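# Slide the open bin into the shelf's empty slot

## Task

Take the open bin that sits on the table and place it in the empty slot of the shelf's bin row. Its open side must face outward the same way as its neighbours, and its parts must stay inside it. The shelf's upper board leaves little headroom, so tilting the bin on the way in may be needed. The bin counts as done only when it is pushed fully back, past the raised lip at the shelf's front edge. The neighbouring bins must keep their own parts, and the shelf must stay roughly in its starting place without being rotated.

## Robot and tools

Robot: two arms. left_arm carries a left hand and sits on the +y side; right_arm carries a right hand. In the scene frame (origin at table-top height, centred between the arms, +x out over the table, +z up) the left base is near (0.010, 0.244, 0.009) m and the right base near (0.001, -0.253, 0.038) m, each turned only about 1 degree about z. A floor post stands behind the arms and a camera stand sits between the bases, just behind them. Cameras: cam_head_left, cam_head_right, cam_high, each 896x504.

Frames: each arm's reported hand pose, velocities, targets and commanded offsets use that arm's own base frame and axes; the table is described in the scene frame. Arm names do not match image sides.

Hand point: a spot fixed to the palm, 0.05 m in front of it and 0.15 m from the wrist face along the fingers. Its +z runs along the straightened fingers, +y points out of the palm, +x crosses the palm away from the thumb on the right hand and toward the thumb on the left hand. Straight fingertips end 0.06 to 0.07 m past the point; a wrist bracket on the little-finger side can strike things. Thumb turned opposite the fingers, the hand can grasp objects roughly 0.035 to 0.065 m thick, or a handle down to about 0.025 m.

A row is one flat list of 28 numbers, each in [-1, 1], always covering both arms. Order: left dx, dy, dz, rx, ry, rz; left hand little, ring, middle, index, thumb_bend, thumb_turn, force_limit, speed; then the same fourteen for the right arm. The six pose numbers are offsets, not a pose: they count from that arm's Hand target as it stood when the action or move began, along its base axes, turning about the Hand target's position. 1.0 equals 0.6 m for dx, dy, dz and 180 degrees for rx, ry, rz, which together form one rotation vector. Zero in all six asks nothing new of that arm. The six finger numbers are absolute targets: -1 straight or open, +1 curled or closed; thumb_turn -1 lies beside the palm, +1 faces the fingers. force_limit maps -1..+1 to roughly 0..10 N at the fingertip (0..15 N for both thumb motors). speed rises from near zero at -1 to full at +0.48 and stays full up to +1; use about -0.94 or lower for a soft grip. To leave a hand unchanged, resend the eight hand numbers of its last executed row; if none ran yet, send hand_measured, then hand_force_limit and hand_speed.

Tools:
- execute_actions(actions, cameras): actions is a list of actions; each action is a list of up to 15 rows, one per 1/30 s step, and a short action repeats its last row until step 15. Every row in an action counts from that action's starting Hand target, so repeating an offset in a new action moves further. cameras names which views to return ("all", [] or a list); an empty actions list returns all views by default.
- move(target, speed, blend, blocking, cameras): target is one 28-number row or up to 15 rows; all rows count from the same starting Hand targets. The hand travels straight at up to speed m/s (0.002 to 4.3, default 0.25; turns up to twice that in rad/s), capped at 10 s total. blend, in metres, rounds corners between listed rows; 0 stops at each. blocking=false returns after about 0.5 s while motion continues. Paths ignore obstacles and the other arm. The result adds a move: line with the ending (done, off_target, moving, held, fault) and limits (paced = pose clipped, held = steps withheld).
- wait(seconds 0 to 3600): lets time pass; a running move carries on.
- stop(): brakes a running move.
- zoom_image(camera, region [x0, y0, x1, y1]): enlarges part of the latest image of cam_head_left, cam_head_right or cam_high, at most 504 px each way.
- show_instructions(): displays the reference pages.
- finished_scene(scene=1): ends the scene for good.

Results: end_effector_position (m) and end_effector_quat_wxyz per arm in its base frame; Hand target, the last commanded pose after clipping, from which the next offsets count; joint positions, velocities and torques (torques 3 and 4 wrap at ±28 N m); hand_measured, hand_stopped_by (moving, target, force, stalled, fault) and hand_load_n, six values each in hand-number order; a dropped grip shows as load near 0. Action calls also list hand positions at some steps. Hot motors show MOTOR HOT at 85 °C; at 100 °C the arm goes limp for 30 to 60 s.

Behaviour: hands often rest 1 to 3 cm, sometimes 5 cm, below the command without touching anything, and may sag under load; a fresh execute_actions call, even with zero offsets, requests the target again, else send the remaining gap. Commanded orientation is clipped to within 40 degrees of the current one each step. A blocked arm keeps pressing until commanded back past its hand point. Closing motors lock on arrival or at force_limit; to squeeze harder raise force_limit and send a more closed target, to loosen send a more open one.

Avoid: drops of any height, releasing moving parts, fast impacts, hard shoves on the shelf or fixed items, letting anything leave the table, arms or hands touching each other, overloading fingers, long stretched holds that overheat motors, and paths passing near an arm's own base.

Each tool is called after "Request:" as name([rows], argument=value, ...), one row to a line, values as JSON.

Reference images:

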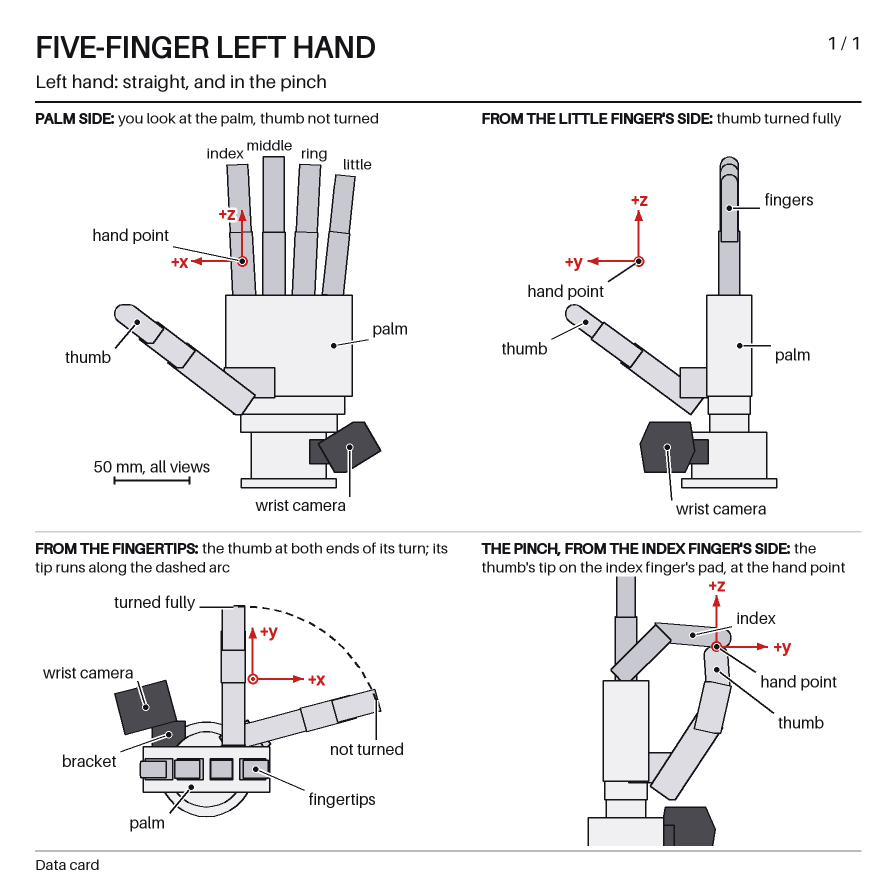

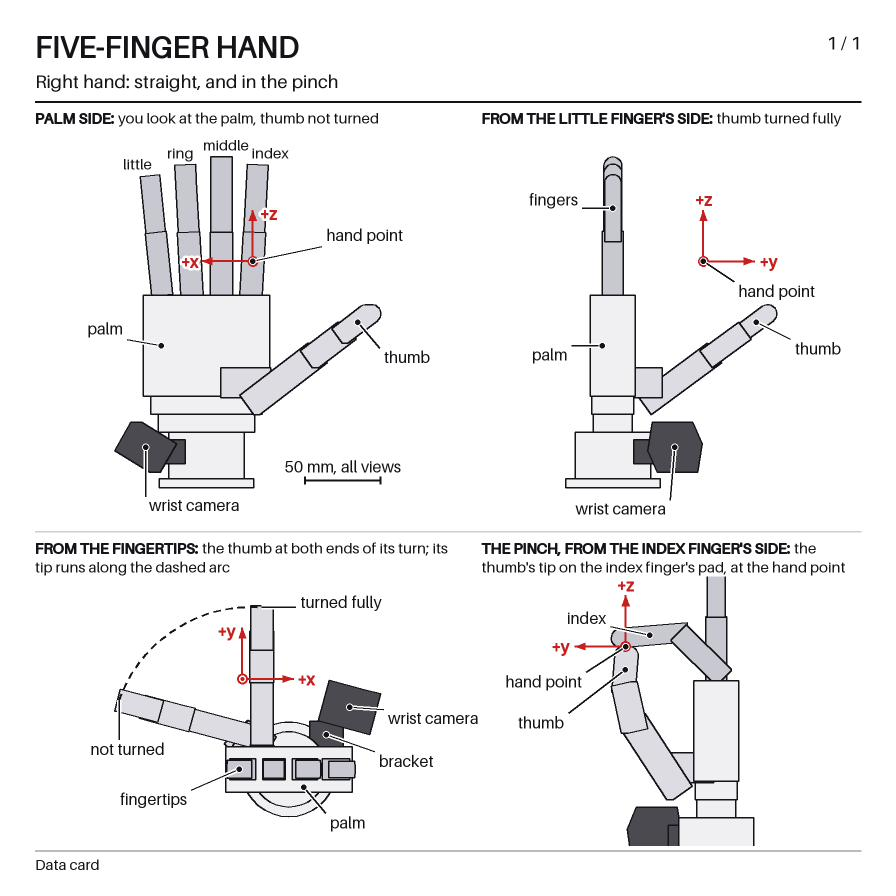

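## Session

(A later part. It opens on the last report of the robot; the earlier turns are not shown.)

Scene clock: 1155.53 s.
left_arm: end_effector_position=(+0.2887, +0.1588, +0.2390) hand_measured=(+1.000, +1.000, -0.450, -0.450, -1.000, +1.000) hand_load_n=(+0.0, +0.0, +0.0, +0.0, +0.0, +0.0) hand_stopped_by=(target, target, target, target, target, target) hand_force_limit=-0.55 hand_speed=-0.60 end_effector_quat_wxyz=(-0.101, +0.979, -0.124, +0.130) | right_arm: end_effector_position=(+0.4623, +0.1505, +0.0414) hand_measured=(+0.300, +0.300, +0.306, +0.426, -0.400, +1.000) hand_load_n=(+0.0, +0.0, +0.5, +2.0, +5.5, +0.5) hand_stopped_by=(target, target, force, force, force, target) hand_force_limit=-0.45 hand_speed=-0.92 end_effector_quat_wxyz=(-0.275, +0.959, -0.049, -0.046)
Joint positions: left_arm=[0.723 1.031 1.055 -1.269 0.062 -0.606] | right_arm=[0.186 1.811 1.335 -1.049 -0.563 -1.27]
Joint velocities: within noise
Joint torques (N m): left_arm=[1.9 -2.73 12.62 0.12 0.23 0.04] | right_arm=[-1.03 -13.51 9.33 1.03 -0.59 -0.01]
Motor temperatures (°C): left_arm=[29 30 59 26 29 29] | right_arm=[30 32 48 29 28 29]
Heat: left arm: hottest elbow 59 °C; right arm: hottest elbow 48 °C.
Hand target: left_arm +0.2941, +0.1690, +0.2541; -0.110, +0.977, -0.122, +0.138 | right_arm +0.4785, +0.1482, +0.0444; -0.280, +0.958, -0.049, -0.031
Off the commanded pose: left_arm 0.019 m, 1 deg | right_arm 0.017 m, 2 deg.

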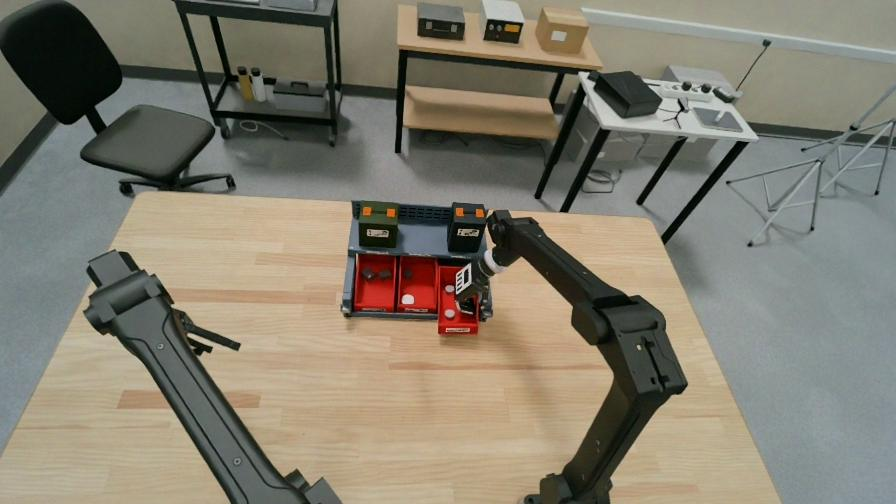

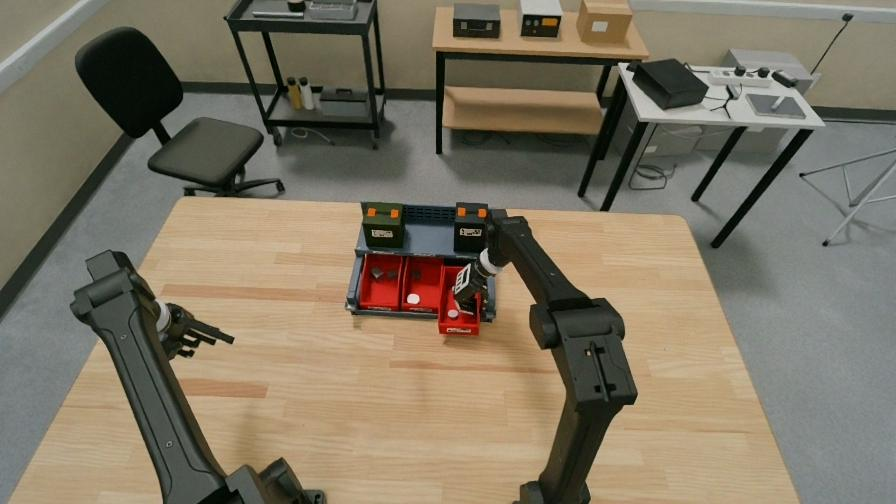

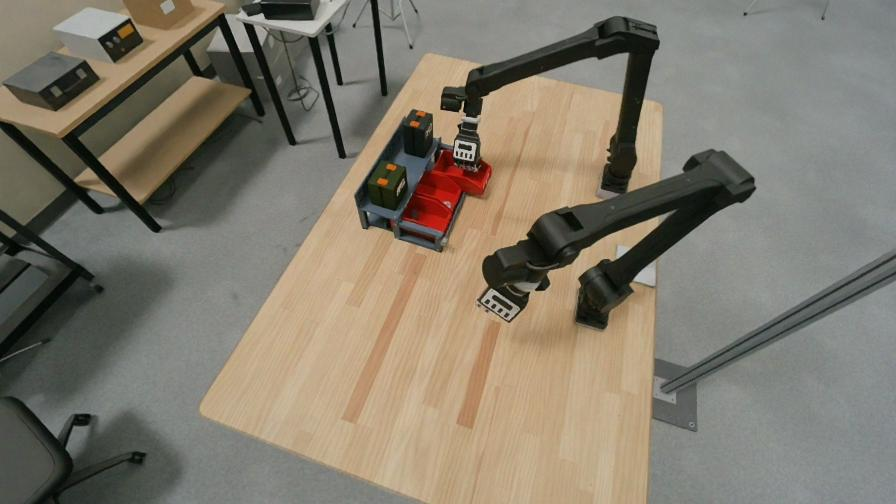

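Request:
move(target=[0,0,0,0,0,0,1,1,-0.45,-0.45,-1,1,-0.55,-0.6,0,0,-0.012,0,0,0,0.3,0.3,0.5,0.5,0.3,1,-0.45,-0.92], speed=0.03, cameras=["cam_head_left","cam_head_right","cam_high"])

Request:
zoom_image(camera="cam_head_right", region=[410, 240, 510, 350])

Request:
zoom_image(camera="cam_high", region=[400, 110, 520, 220])

Request:
zoom_image(camera="cam_head_left", region=[410, 240, 510, 350])

Scene clock: 1167.57 s.
left_arm: end_effector_position=(+0.2887, +0.1588, +0.2390) hand_measured=(+1.000, +1.000, -0.450, -0.450, -1.000, +1.000) hand_load_n=(+0.0, +0.0, +0.0, +0.0, +0.0, +0.0) hand_stopped_by=(target, target, target, target, target, target) hand_force_limit=-0.55 hand_speed=-0.60 end_effector_quat_wxyz=(-0.101, +0.979, -0.124, +0.130) | right_arm: end_effector_position=(+0.4659, +0.1512, +0.0369) hand_measured=(+0.300, +0.300, +0.306, +0.426, -0.400, +1.000) hand_load_n=(+0.0, +0.0, +0.0, +2.0, +6.0, +0.5) hand_stopped_by=(target, target, force, force, force, target) hand_force_limit=-0.45 hand_speed=-0.92 end_effector_quat_wxyz=(-0.276, +0.959, -0.048, -0.042)
Joint positions: left_arm=[0.723 1.031 1.055 -1.269 0.062 -0.606] | right_arm=[0.186 1.819 1.335 -1.032 -0.563 -1.27]
Joint torques (N m): left_arm=[1.9 -2.67 12.62 0.12 0.23 0.04] | right_arm=[-1.2 -13.51 8.76 1.03 -0.59 -0.02]
Motor temperatures (°C): left_arm=[29 30 59 26 29 29] | right_arm=[30 33 48 29 28 29]
Heat: left arm: hottest elbow 59 °C; right arm: hottest elbow 48 °C.
Hand target: left_arm +0.2941, +0.1690, +0.2541; -0.110, +0.977, -0.122, +0.138 | right_arm +0.4786, +0.1482, +0.0373; -0.280, +0.958, -0.049, -0.031
Off the commanded pose: left_arm 0.019 m, 1 deg | right_arm 0.013 m, 1 deg.
move: off_target (right_arm)

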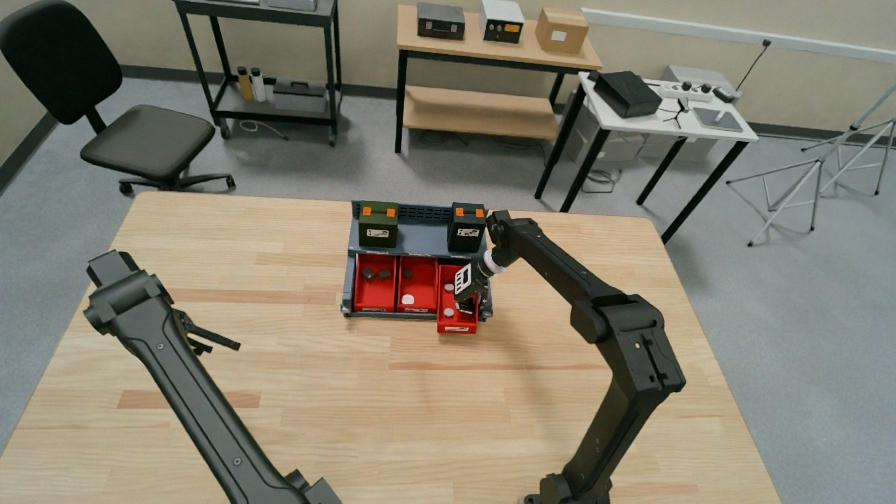

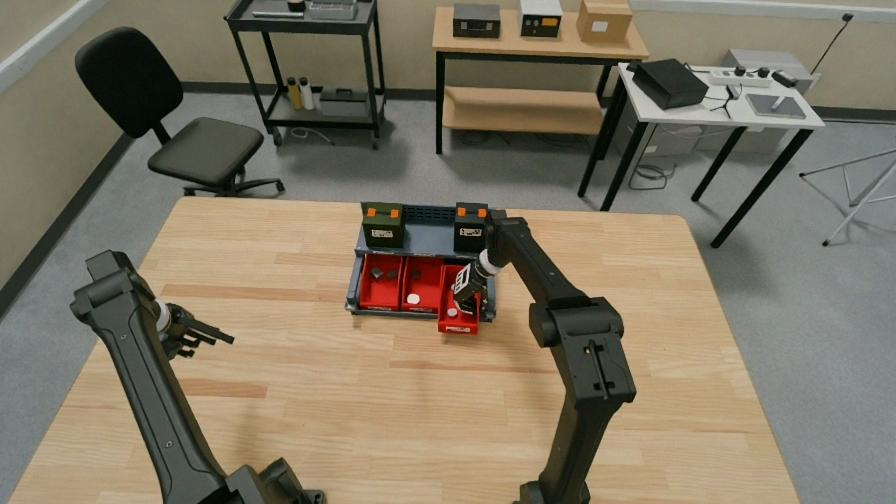

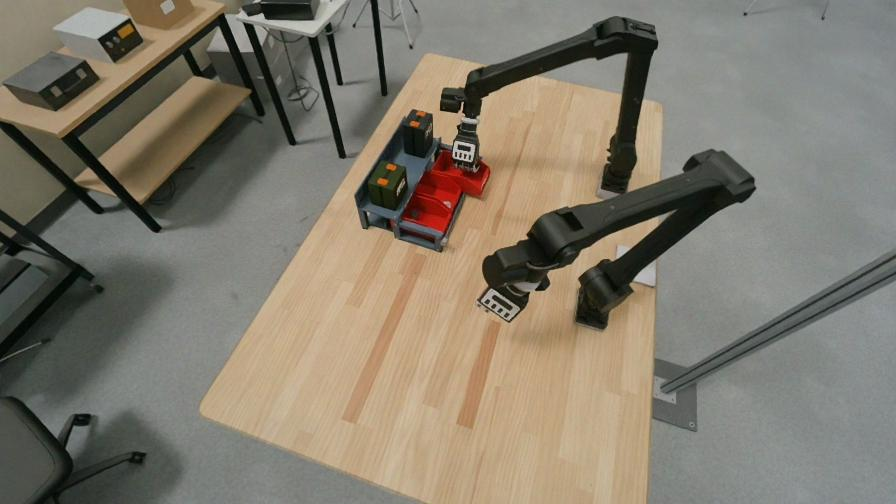

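Scaled by 4.582 from the camera's image (finer frame: 1280x720).

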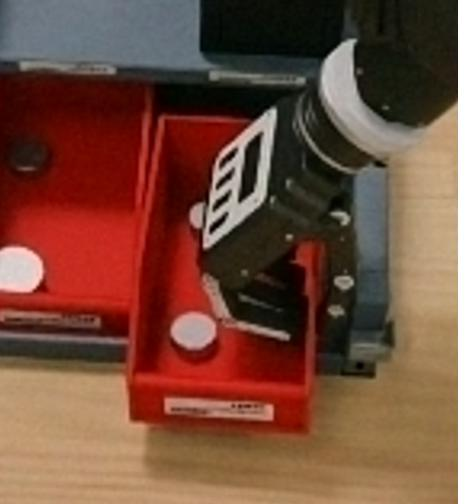

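Scaled by 4.200 from the camera's image (finer frame: 1280x720).

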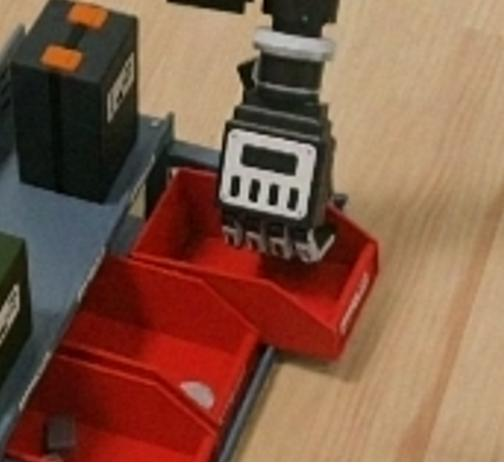

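Scaled by 4.582 from the camera's image (finer frame: 1280x720).

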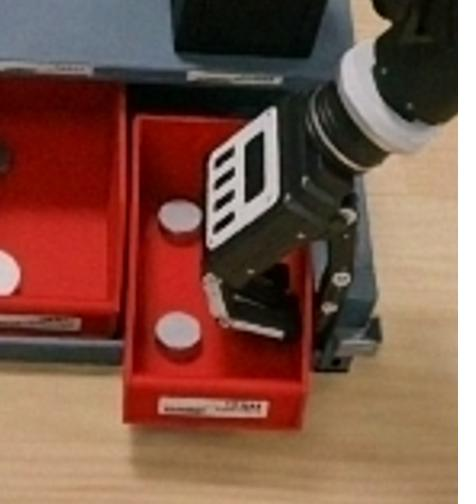

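Request:
move(target=[0,0,0,0,0,0,1,1,-0.45,-0.45,-1,1,-0.55,-0.6,0,0,0,0,0,0,0.3,0.3,0.5,0.5,-0.5,1,-0.45,-0.92], cameras=["cam_head_left","cam_head_right"])

Request:
zoom_image(camera="cam_head_left", region=[410, 240, 510, 350])

Scene clock: 1174.50 s.
left_arm: end_effector_position=(+0.2887, +0.1588, +0.2390) hand_measured=(+1.000, +1.000, -0.450, -0.450, -1.000, +1.000) hand_load_n=(+0.0, +0.0, +0.0, +0.0, +0.0, +0.0) hand_stopped_by=(target, target, target, target, target, target) hand_force_limit=-0.55 hand_speed=-0.60 end_effector_quat_wxyz=(-0.101, +0.979, -0.124, +0.130) | right_arm: end_effector_position=(+0.4664, +0.1511, +0.0370) hand_measured=(+0.300, +0.300, +0.306, +0.426, -0.500, +1.000) hand_load_n=(+0.0, +0.0, +0.0, +0.0, +0.0, +0.0) hand_stopped_by=(target, target, force, force, target, target) hand_force_limit=-0.45 hand_speed=-0.92 end_effector_quat_wxyz=(-0.277, +0.959, -0.048, -0.041)
Joint positions: left_arm=[0.723 1.031 1.055 -1.269 0.062 -0.606] | right_arm=[0.185 1.819 1.335 -1.031 -0.565 -1.27]
Joint torques (N m): left_arm=[1.96 -2.73 12.63 0.12 0.23 0.04] | right_arm=[-1.08 -13.51 8.77 0.99 -0.53 -0.01]
Motor temperatures (°C): left_arm=[29 30 59 26 29 29] | right_arm=[30 33 47 29 28 29]
Heat: left arm: hottest elbow 59 °C; right arm: hottest elbow 47 °C.
Hand target: left_arm +0.2941, +0.1690, +0.2541; -0.110, +0.977, -0.122, +0.138 | right_arm +0.4785, +0.1481, +0.0373; -0.280, +0.958, -0.049, -0.031
Off the commanded pose: left_arm 0.019 m, 1 deg | right_arm 0.012 m, 1 deg.
move: done

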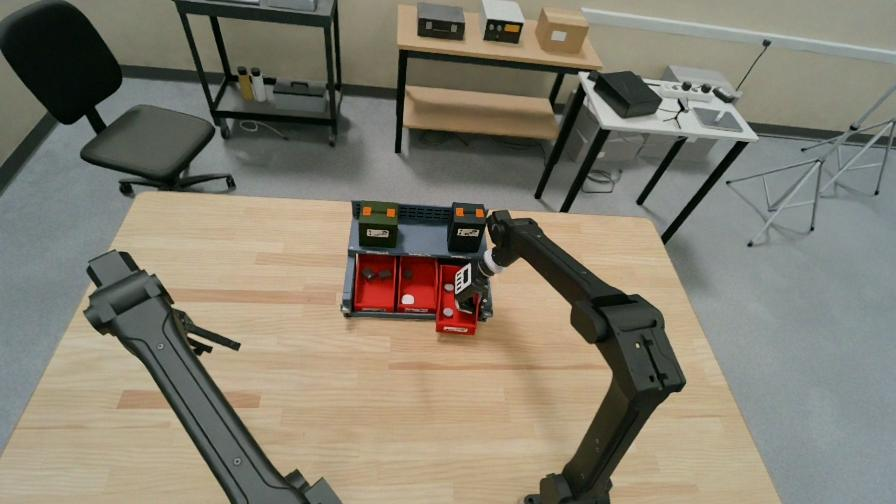

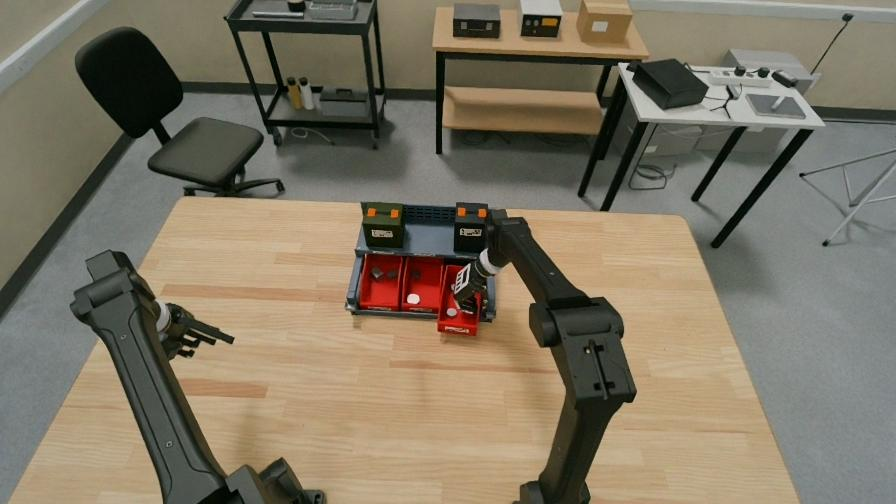

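Scaled by 4.582 from the camera's image (finer frame: 1280x720).

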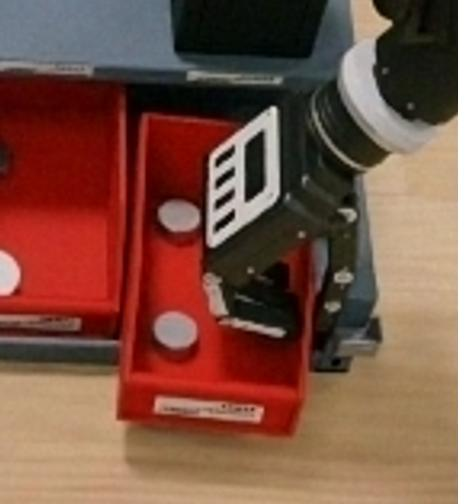

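Request:
move([
  [0,0,0,0,0,0,1,1,-0.45,-0.45,-1,1,-0.55,-0.6,0,0,0,0,0,0,0.3,0.3,0.3,0.4,-0.8,1,-0.45,-0.85],
  [0,0,0,0,0,0,1,1,-0.45,-0.45,-1,1,-0.55,-0.6,0,0.01,0.08,0,0,0,0.3,0.3,0.3,0.4,-0.8,1,-0.45,-0.85],
  [0,0,0,0,0,0,1,1,-0.45,-0.45,-1,1,-0.55,-0.6,0,0,0.25,0,0,0,0.3,0.3,0.3,0.4,-0.8,1,-0.45,-0.85],
], cameras=["cam_head_left","cam_head_right","cam_high"], speed=0.06)

Request:
zoom_image(camera="cam_head_left", region=[410, 240, 510, 350])

Request:
zoom_image(camera="cam_head_right", region=[410, 240, 510, 350])

Request:
zoom_image(camera="cam_high", region=[400, 110, 520, 220])

Scene clock: 1191.73 s.
left_arm: end_effector_position=(+0.2887, +0.1588, +0.2390) hand_measured=(+1.000, +1.000, -0.450, -0.450, -1.000, +1.000) hand_load_n=(+0.0, +0.0, +0.0, +0.0, +0.0, +0.0) hand_stopped_by=(target, target, target, target, target, target) hand_force_limit=-0.55 hand_speed=-0.60 end_effector_quat_wxyz=(-0.101, +0.979, -0.124, +0.130) | right_arm: end_effector_position=(+0.4651, +0.1522, +0.1677) hand_measured=(+0.300, +0.300, +0.300, +0.400, -0.796, +1.000) hand_load_n=(+0.0, +0.0, +0.0, +0.0, +0.0, +0.0) hand_stopped_by=(target, target, target, target, target, target) hand_force_limit=-0.45 hand_speed=-0.85 end_effector_quat_wxyz=(-0.276, +0.958, -0.052, -0.054)
Joint positions: left_arm=[0.723 1.031 1.055 -1.269 0.062 -0.606] | right_arm=[0.186 1.726 1.565 -1.379 -0.569 -1.268]
Joint torques (N m): left_arm=[1.9 -2.67 12.63 0.12 0.23 0.04] | right_arm=[-1.14 -15.09 11.18 0.27 -0.39 -0.02]
Motor temperatures (°C): left_arm=[29 29 59 26 29 29] | right_arm=[29 33 47 29 28 29]
Heat: left arm: hottest elbow 59 °C; right arm: hottest elbow 47 °C.
Hand target: left_arm +0.2941, +0.1690, +0.2541; -0.110, +0.977, -0.122, +0.138 | right_arm +0.4785, +0.1483, +0.1871; -0.280, +0.958, -0.049, -0.031
Off the commanded pose: left_arm 0.019 m, 1 deg | right_arm 0.024 m, 3 deg.
move: off_target (right_arm)

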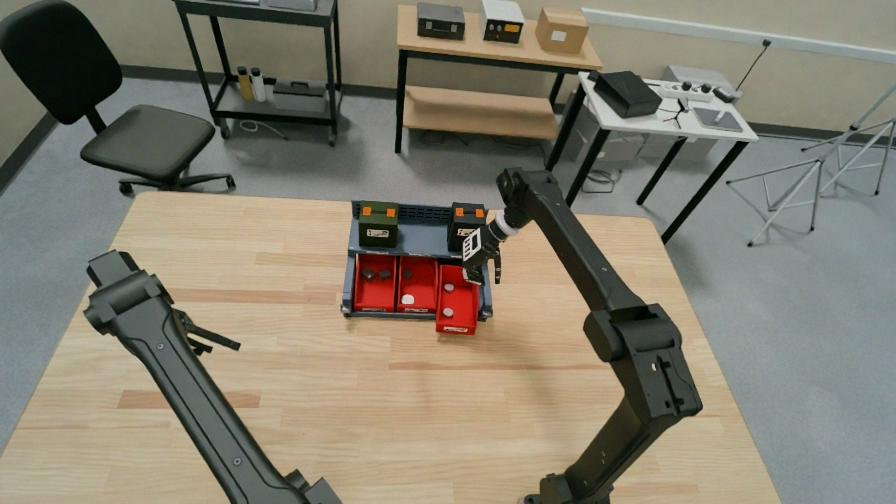

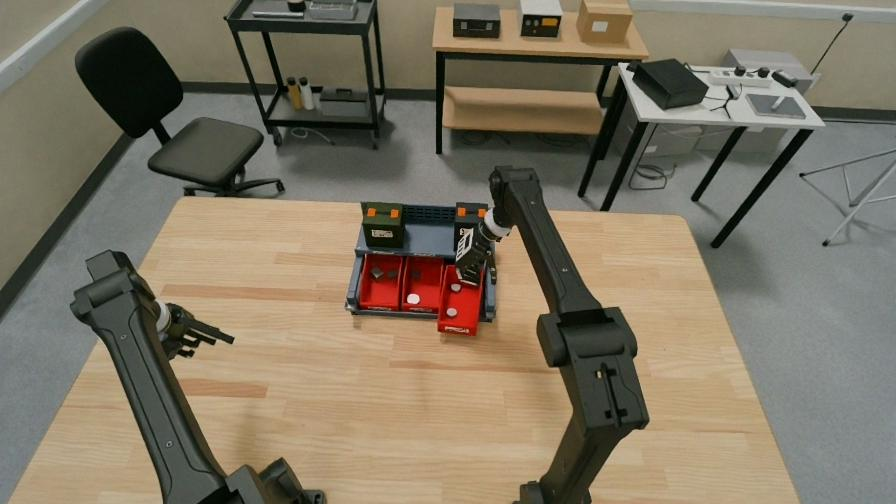

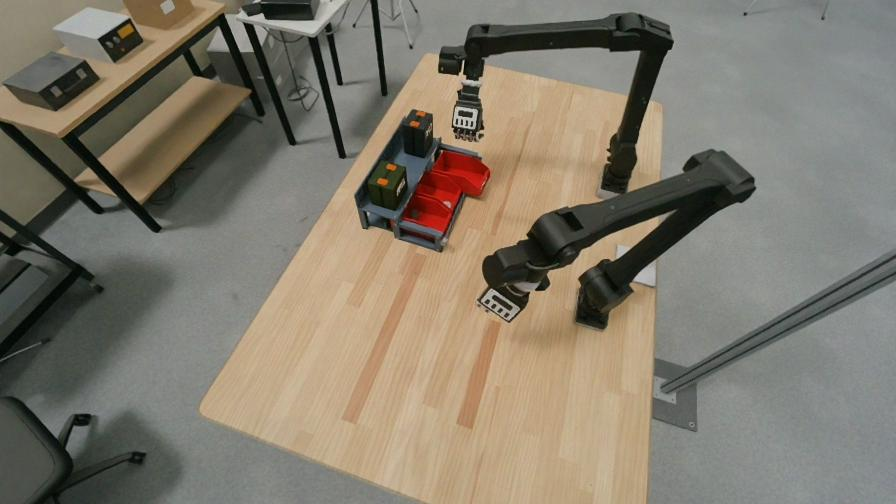

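Scaled by 4.582 from the camera's image (finer frame: 1280x720).

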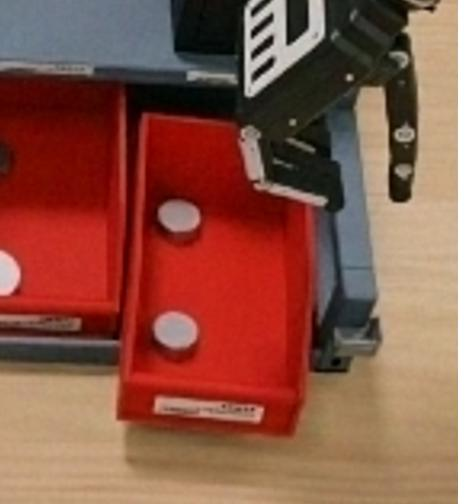

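Scaled by 4.582 from the camera's image (finer frame: 1280x720).

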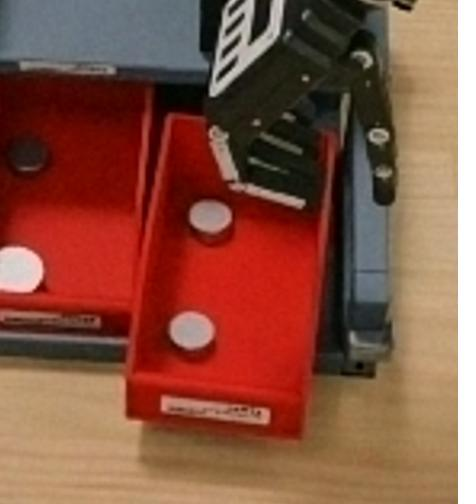

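Scaled by 4.200 from the camera's image (finer frame: 1280x720).

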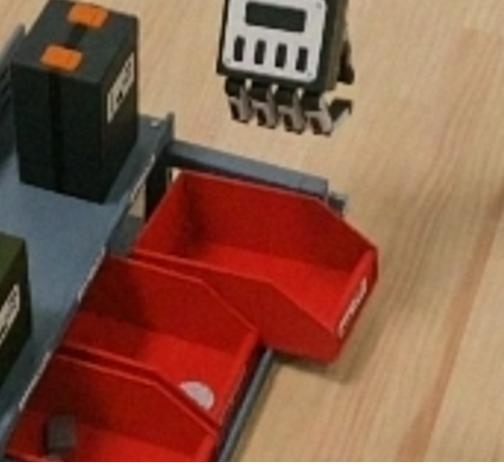

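Request:
move([
  [0,0,0,0,0,0,1,1,-0.45,-0.45,-1,1,-0.55,-0.6,-0.266,-0.0815,0.022,-0.181,-0.0168,0.0208,0.3,0.3,0.3,0.4,-0.8,1,-0.45,-0.85],
  [0,0,0,0,0,0,1,1,-0.45,-0.45,-1,1,-0.55,-0.6,-0.266,-0.0815,0.022,-0.181,-0.0168,0.0208,-1,-1,-1,-1,-0.8,1,-0.45,0],
], cameras=["cam_head_left","cam_head_right","cam_high"], speed=0.12)

Scene clock: 1223.57 s.
left_arm: end_effector_position=(+0.2887, +0.1588, +0.2390) hand_measured=(+1.000, +1.000, -0.450, -0.450, -1.000, +1.000) hand_load_n=(+0.0, +0.0, +0.0, +0.0, +0.0, +0.0) hand_stopped_by=(target, target, target, target, target, target) hand_force_limit=-0.55 hand_speed=-0.60 end_effector_quat_wxyz=(-0.101, +0.979, -0.124, +0.130) | right_arm: end_effector_position=(+0.3237, +0.0976, +0.1974) hand_measured=(-1.000, -1.000, -1.000, -1.000, -0.796, +1.000) hand_load_n=(+0.0, +0.0, +0.0, +0.0, +0.0, +0.0) hand_stopped_by=(target, target, target, target, target, target) hand_force_limit=-0.45 hand_speed=0.00 end_effector_quat_wxyz=(-0.001, +1.000, -0.019, +0.000)
Joint positions: left_arm=[0.723 1.031 1.055 -1.269 0.062 -0.606] | right_arm=[0.414 1.364 1.235 -1.441 -0.002 -1.12]
Joint torques (N m): left_arm=[1.9 -2.73 12.62 0.12 0.23 0.04] | right_arm=[0.56 -9.41 7.94 0.2 0.06 0.11]
Motor temperatures (°C): left_arm=[29 29 60 26 29 29] | right_arm=[29 33 48 29 28 29]
Heat: left arm: hottest elbow 60 °C; right arm: hottest elbow 48 °C.
Hand target: left_arm +0.2941, +0.1690, +0.2541; -0.110, +0.977, -0.122, +0.138 | right_arm +0.3189, +0.0993, +0.2004; +0.000, +1.000, -0.017, +0.000
Off the commanded pose: left_arm 0.019 m, 1 deg | right_arm 0.006 m, 0 deg.
move: done

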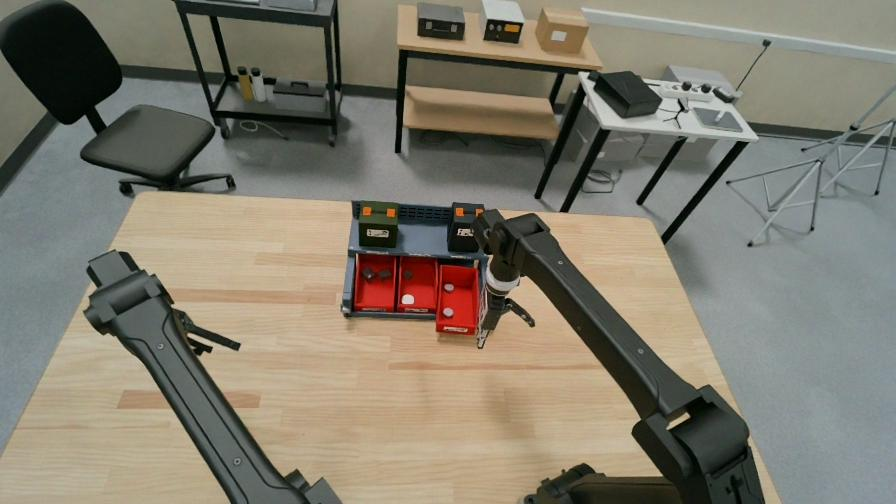

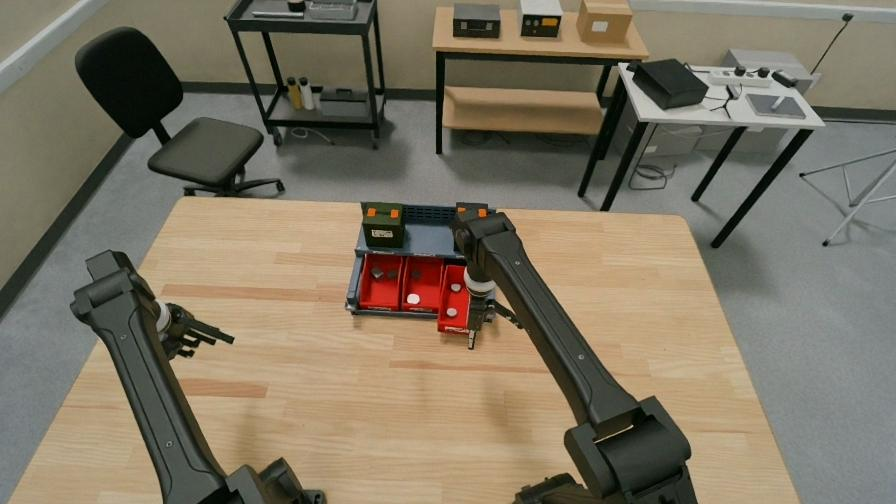

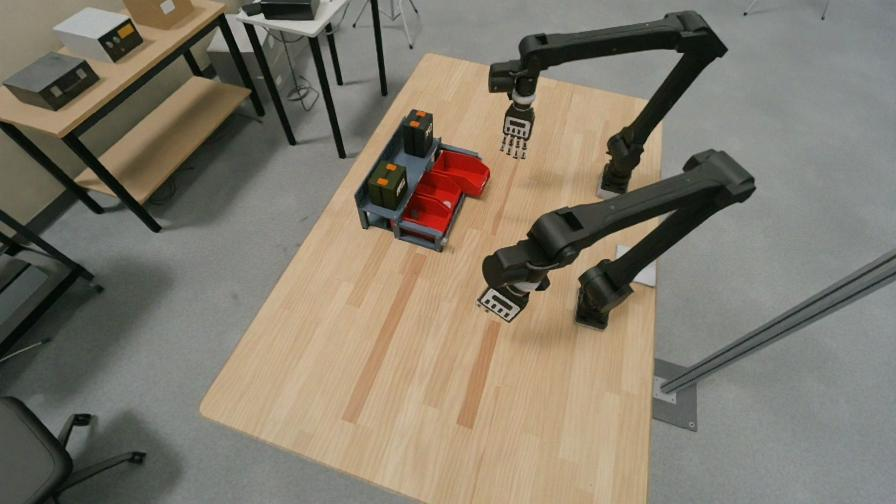

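Request:
move(target=[0,0,0,0,0,0,1,1,-0.45,-0.45,-1,1,-0.55,-0.6,0,0,-0.215,0,0,0,-1,-1,-1,-1,-0.8,1,-0.45,0], cameras=["cam_head_left","cam_head_right","cam_high"], speed=0.12)

Request:
zoom_image(camera="cam_head_left", region=[400, 240, 540, 394])

Request:
zoom_image(camera="cam_head_right", region=[400, 240, 540, 394])

Request:
zoom_image(camera="cam_high", region=[400, 110, 560, 260])

Scene clock: 1228.03 s.
left_arm: end_effector_position=(+0.2887, +0.1588, +0.2390) hand_measured=(+1.000, +1.000, -0.450, -0.450, -1.000, +1.000) hand_load_n=(+0.0, -0.5, +0.0, +0.0, +0.0, +0.0) hand_stopped_by=(target, target, target, target, target, target) hand_force_limit=-0.55 hand_speed=-0.60 end_effector_quat_wxyz=(-0.101, +0.979, -0.124, +0.130) | right_arm: end_effector_position=(+0.3186, +0.0953, +0.0751) hand_measured=(-1.000, -1.000, -1.000, -1.000, -0.796, +1.000) hand_load_n=(+0.0, +0.0, +0.0, +0.0, +0.0, +0.0) hand_stopped_by=(target, target, target, target, target, target) hand_force_limit=-0.45 hand_speed=0.00 end_effector_quat_wxyz=(-0.001, +1.000, -0.019, +0.000)
Joint positions: left_arm=[0.723 1.031 1.055 -1.269 0.062 -0.606] | right_arm=[0.414 1.447 0.982 -1.105 -0.002 -1.12]
Joint torques (N m): left_arm=[1.9 -2.73 12.63 0.12 0.23 0.04] | right_arm=[0.62 -7.94 7.31 0.95 0.07 0.11]
Motor temperatures (°C): left_arm=[29 29 60 26 29 29] | right_arm=[29 33 48 29 28 29]
Heat: left arm: hottest elbow 60 °C; right arm: hottest elbow 48 °C.
Hand target: left_arm +0.2941, +0.1690, +0.2541; -0.110, +0.977, -0.122, +0.138 | right_arm +0.3190, +0.0994, +0.0715; +0.000, +1.000, -0.017, +0.000
Off the commanded pose: left_arm 0.019 m, 1 deg | right_arm 0.005 m, 0 deg.
move: done

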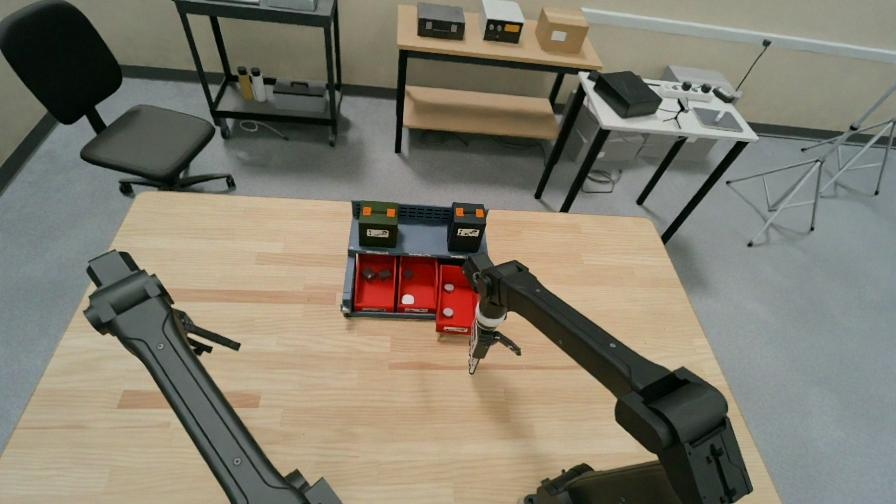

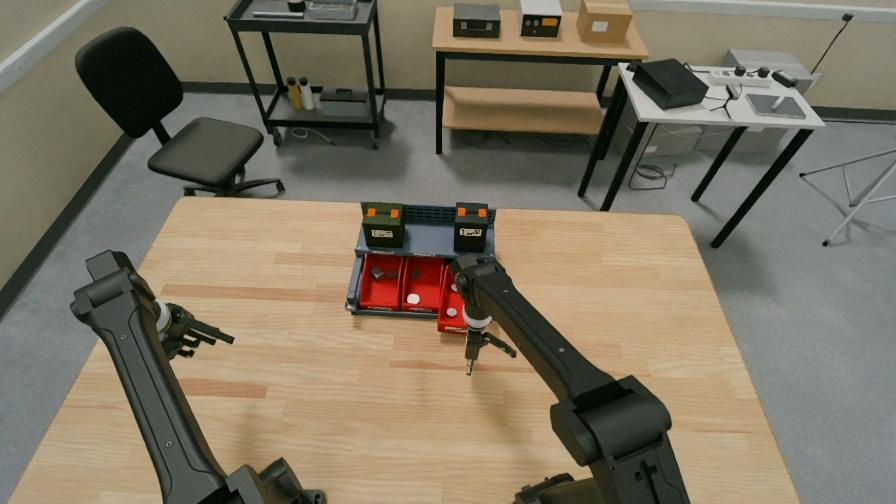

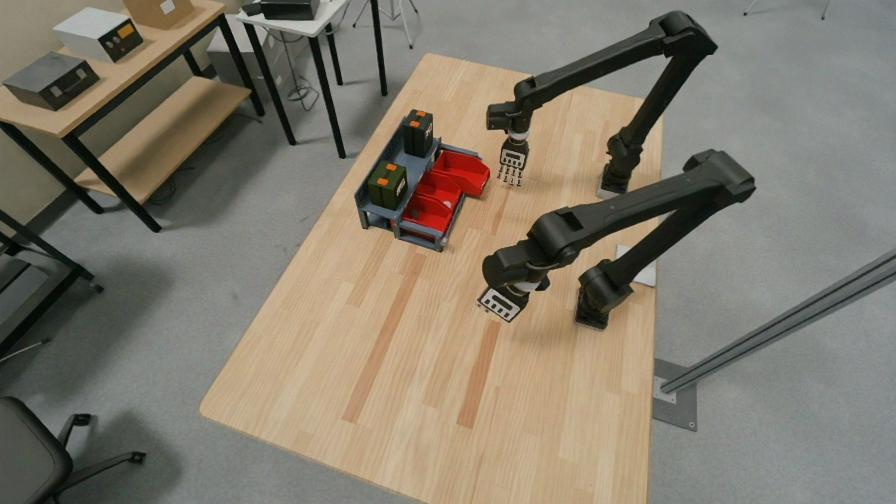

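Scaled by 3.273 from the camera's image (finer frame: 1280x720).

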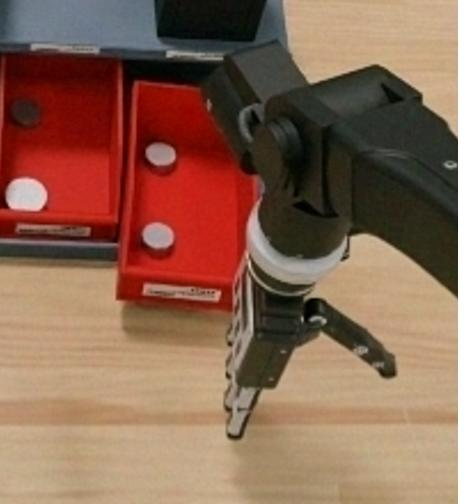

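Scaled by 3.273 from the camera's image (finer frame: 1280x720).

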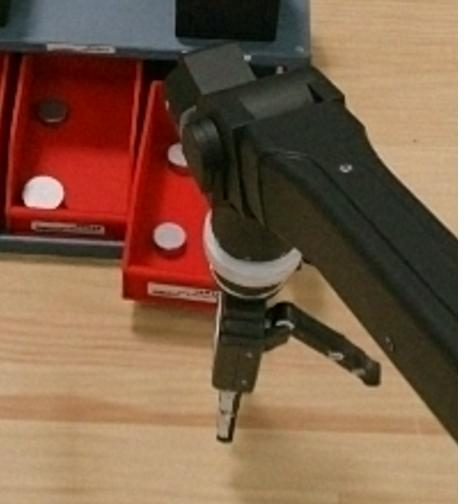

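Scaled by 3.150 from the camera's image (finer frame: 1280x720).

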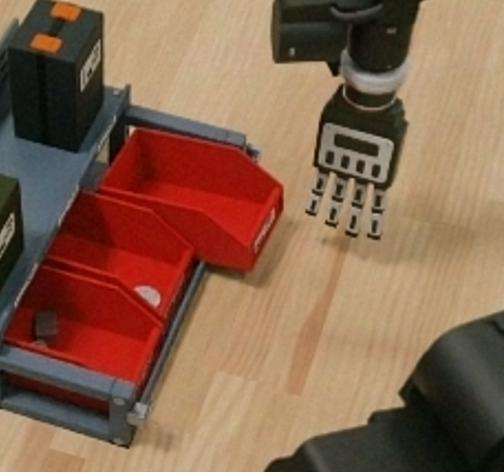

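Request:
move([
  [0,0,0,0,0,0,1,1,-0.45,-0.45,-1,1,-0.55,-0.6,0.0333,0,-0.02,0,0,0,-1,-1,-1,-1,-0.8,1,-0.45,0],
  [0,0,0,0,0,0,1,1,-0.45,-0.45,-1,1,-0.55,-0.6,0.0833,-0.002,-0.02,0,0,0,-1,-1,-1,-1,-0.8,1,-0.45,0],
], cameras=["cam_head_left","cam_head_right","cam_high"], speed=0.05)

Request:
zoom_image(camera="cam_head_left", region=[410, 240, 510, 350])

Request:
zoom_image(camera="cam_high", region=[400, 110, 520, 220])

Scene clock: 1242.87 s.
left_arm: end_effector_position=(+0.2887, +0.1588, +0.2390) hand_measured=(+1.000, +1.000, -0.450, -0.450, -1.000, +1.000) hand_load_n=(+0.0, +0.0, +0.0, +0.0, +0.0, +0.0) hand_stopped_by=(target, target, target, target, target, target) hand_force_limit=-0.55 hand_speed=-0.60 end_effector_quat_wxyz=(-0.101, +0.979, -0.124, +0.130) | right_arm: end_effector_position=(+0.3508, +0.0964, +0.0528) hand_measured=(-1.000, -1.000, -1.000, -1.000, -0.796, +1.000) hand_load_n=(-0.5, +0.0, +0.0, +0.0, +0.0, +0.0) hand_stopped_by=(target, target, target, target, target, target) hand_force_limit=-0.45 hand_speed=0.00 end_effector_quat_wxyz=(+0.004, +1.000, -0.016, -0.012)
Joint positions: left_arm=[0.723 1.031 1.055 -1.269 0.062 -0.606] | right_arm=[0.385 1.569 1.049 -1.076 -0.002 -1.153]
Joint torques (N m): left_arm=[1.9 -2.67 12.63 0.12 0.23 0.04] | right_arm=[-1.14 -9.11 10.04 0.42 0.06 -0.06]
Motor temperatures (°C): left_arm=[29 29 60 26 29 29] | right_arm=[29 33 47 29 28 29]
Heat: left arm: hottest elbow 60 °C; right arm: hottest elbow 47 °C.
Hand target: left_arm +0.2941, +0.1690, +0.2541; -0.110, +0.977, -0.122, +0.138 | right_arm +0.3688, +0.0981, +0.0593; +0.000, +1.000, -0.017, +0.000
Off the commanded pose: left_arm 0.019 m, 1 deg | right_arm 0.019 m, 1 deg.
move: off_target (right_arm)

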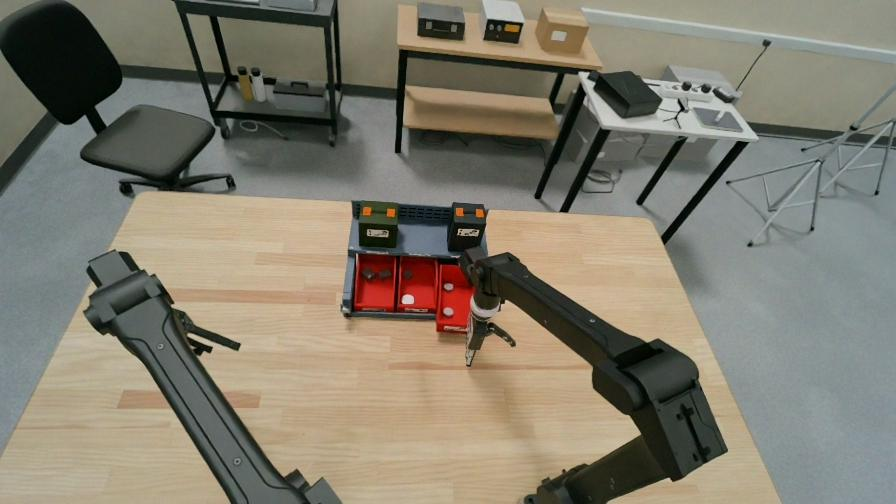

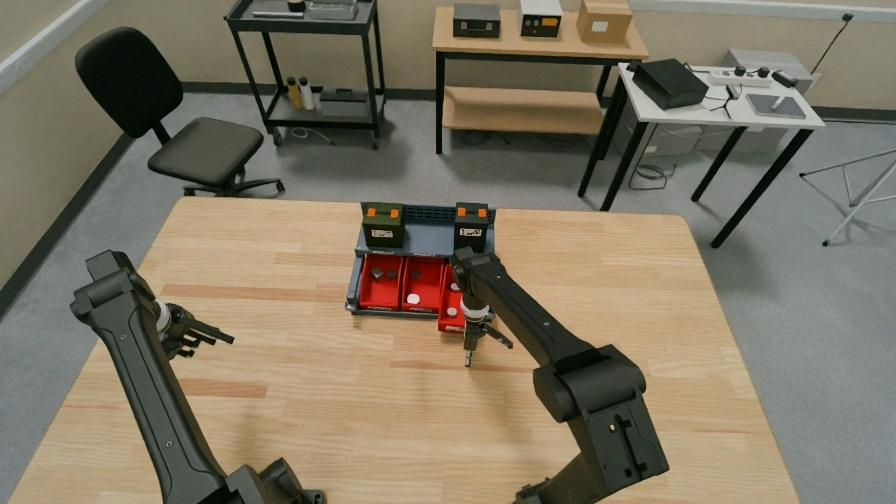

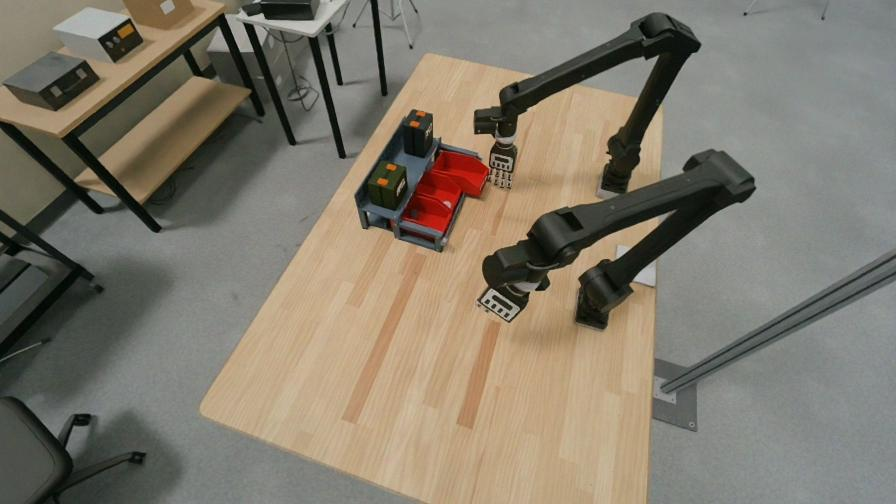

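Scaled by 4.582 from the camera's image (finer frame: 1280x720).

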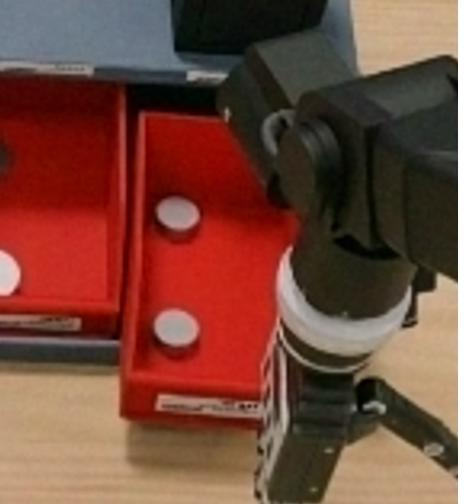

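Scaled by 4.200 from the camera's image (finer frame: 1280x720).

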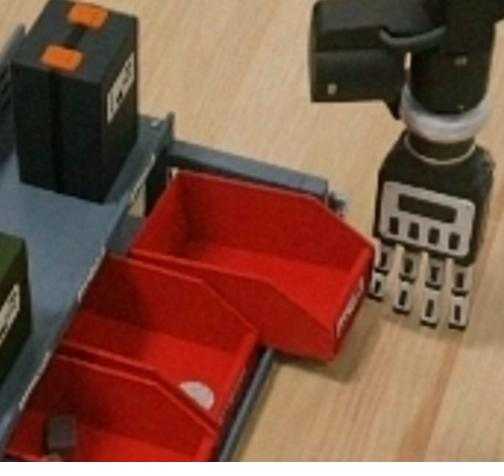

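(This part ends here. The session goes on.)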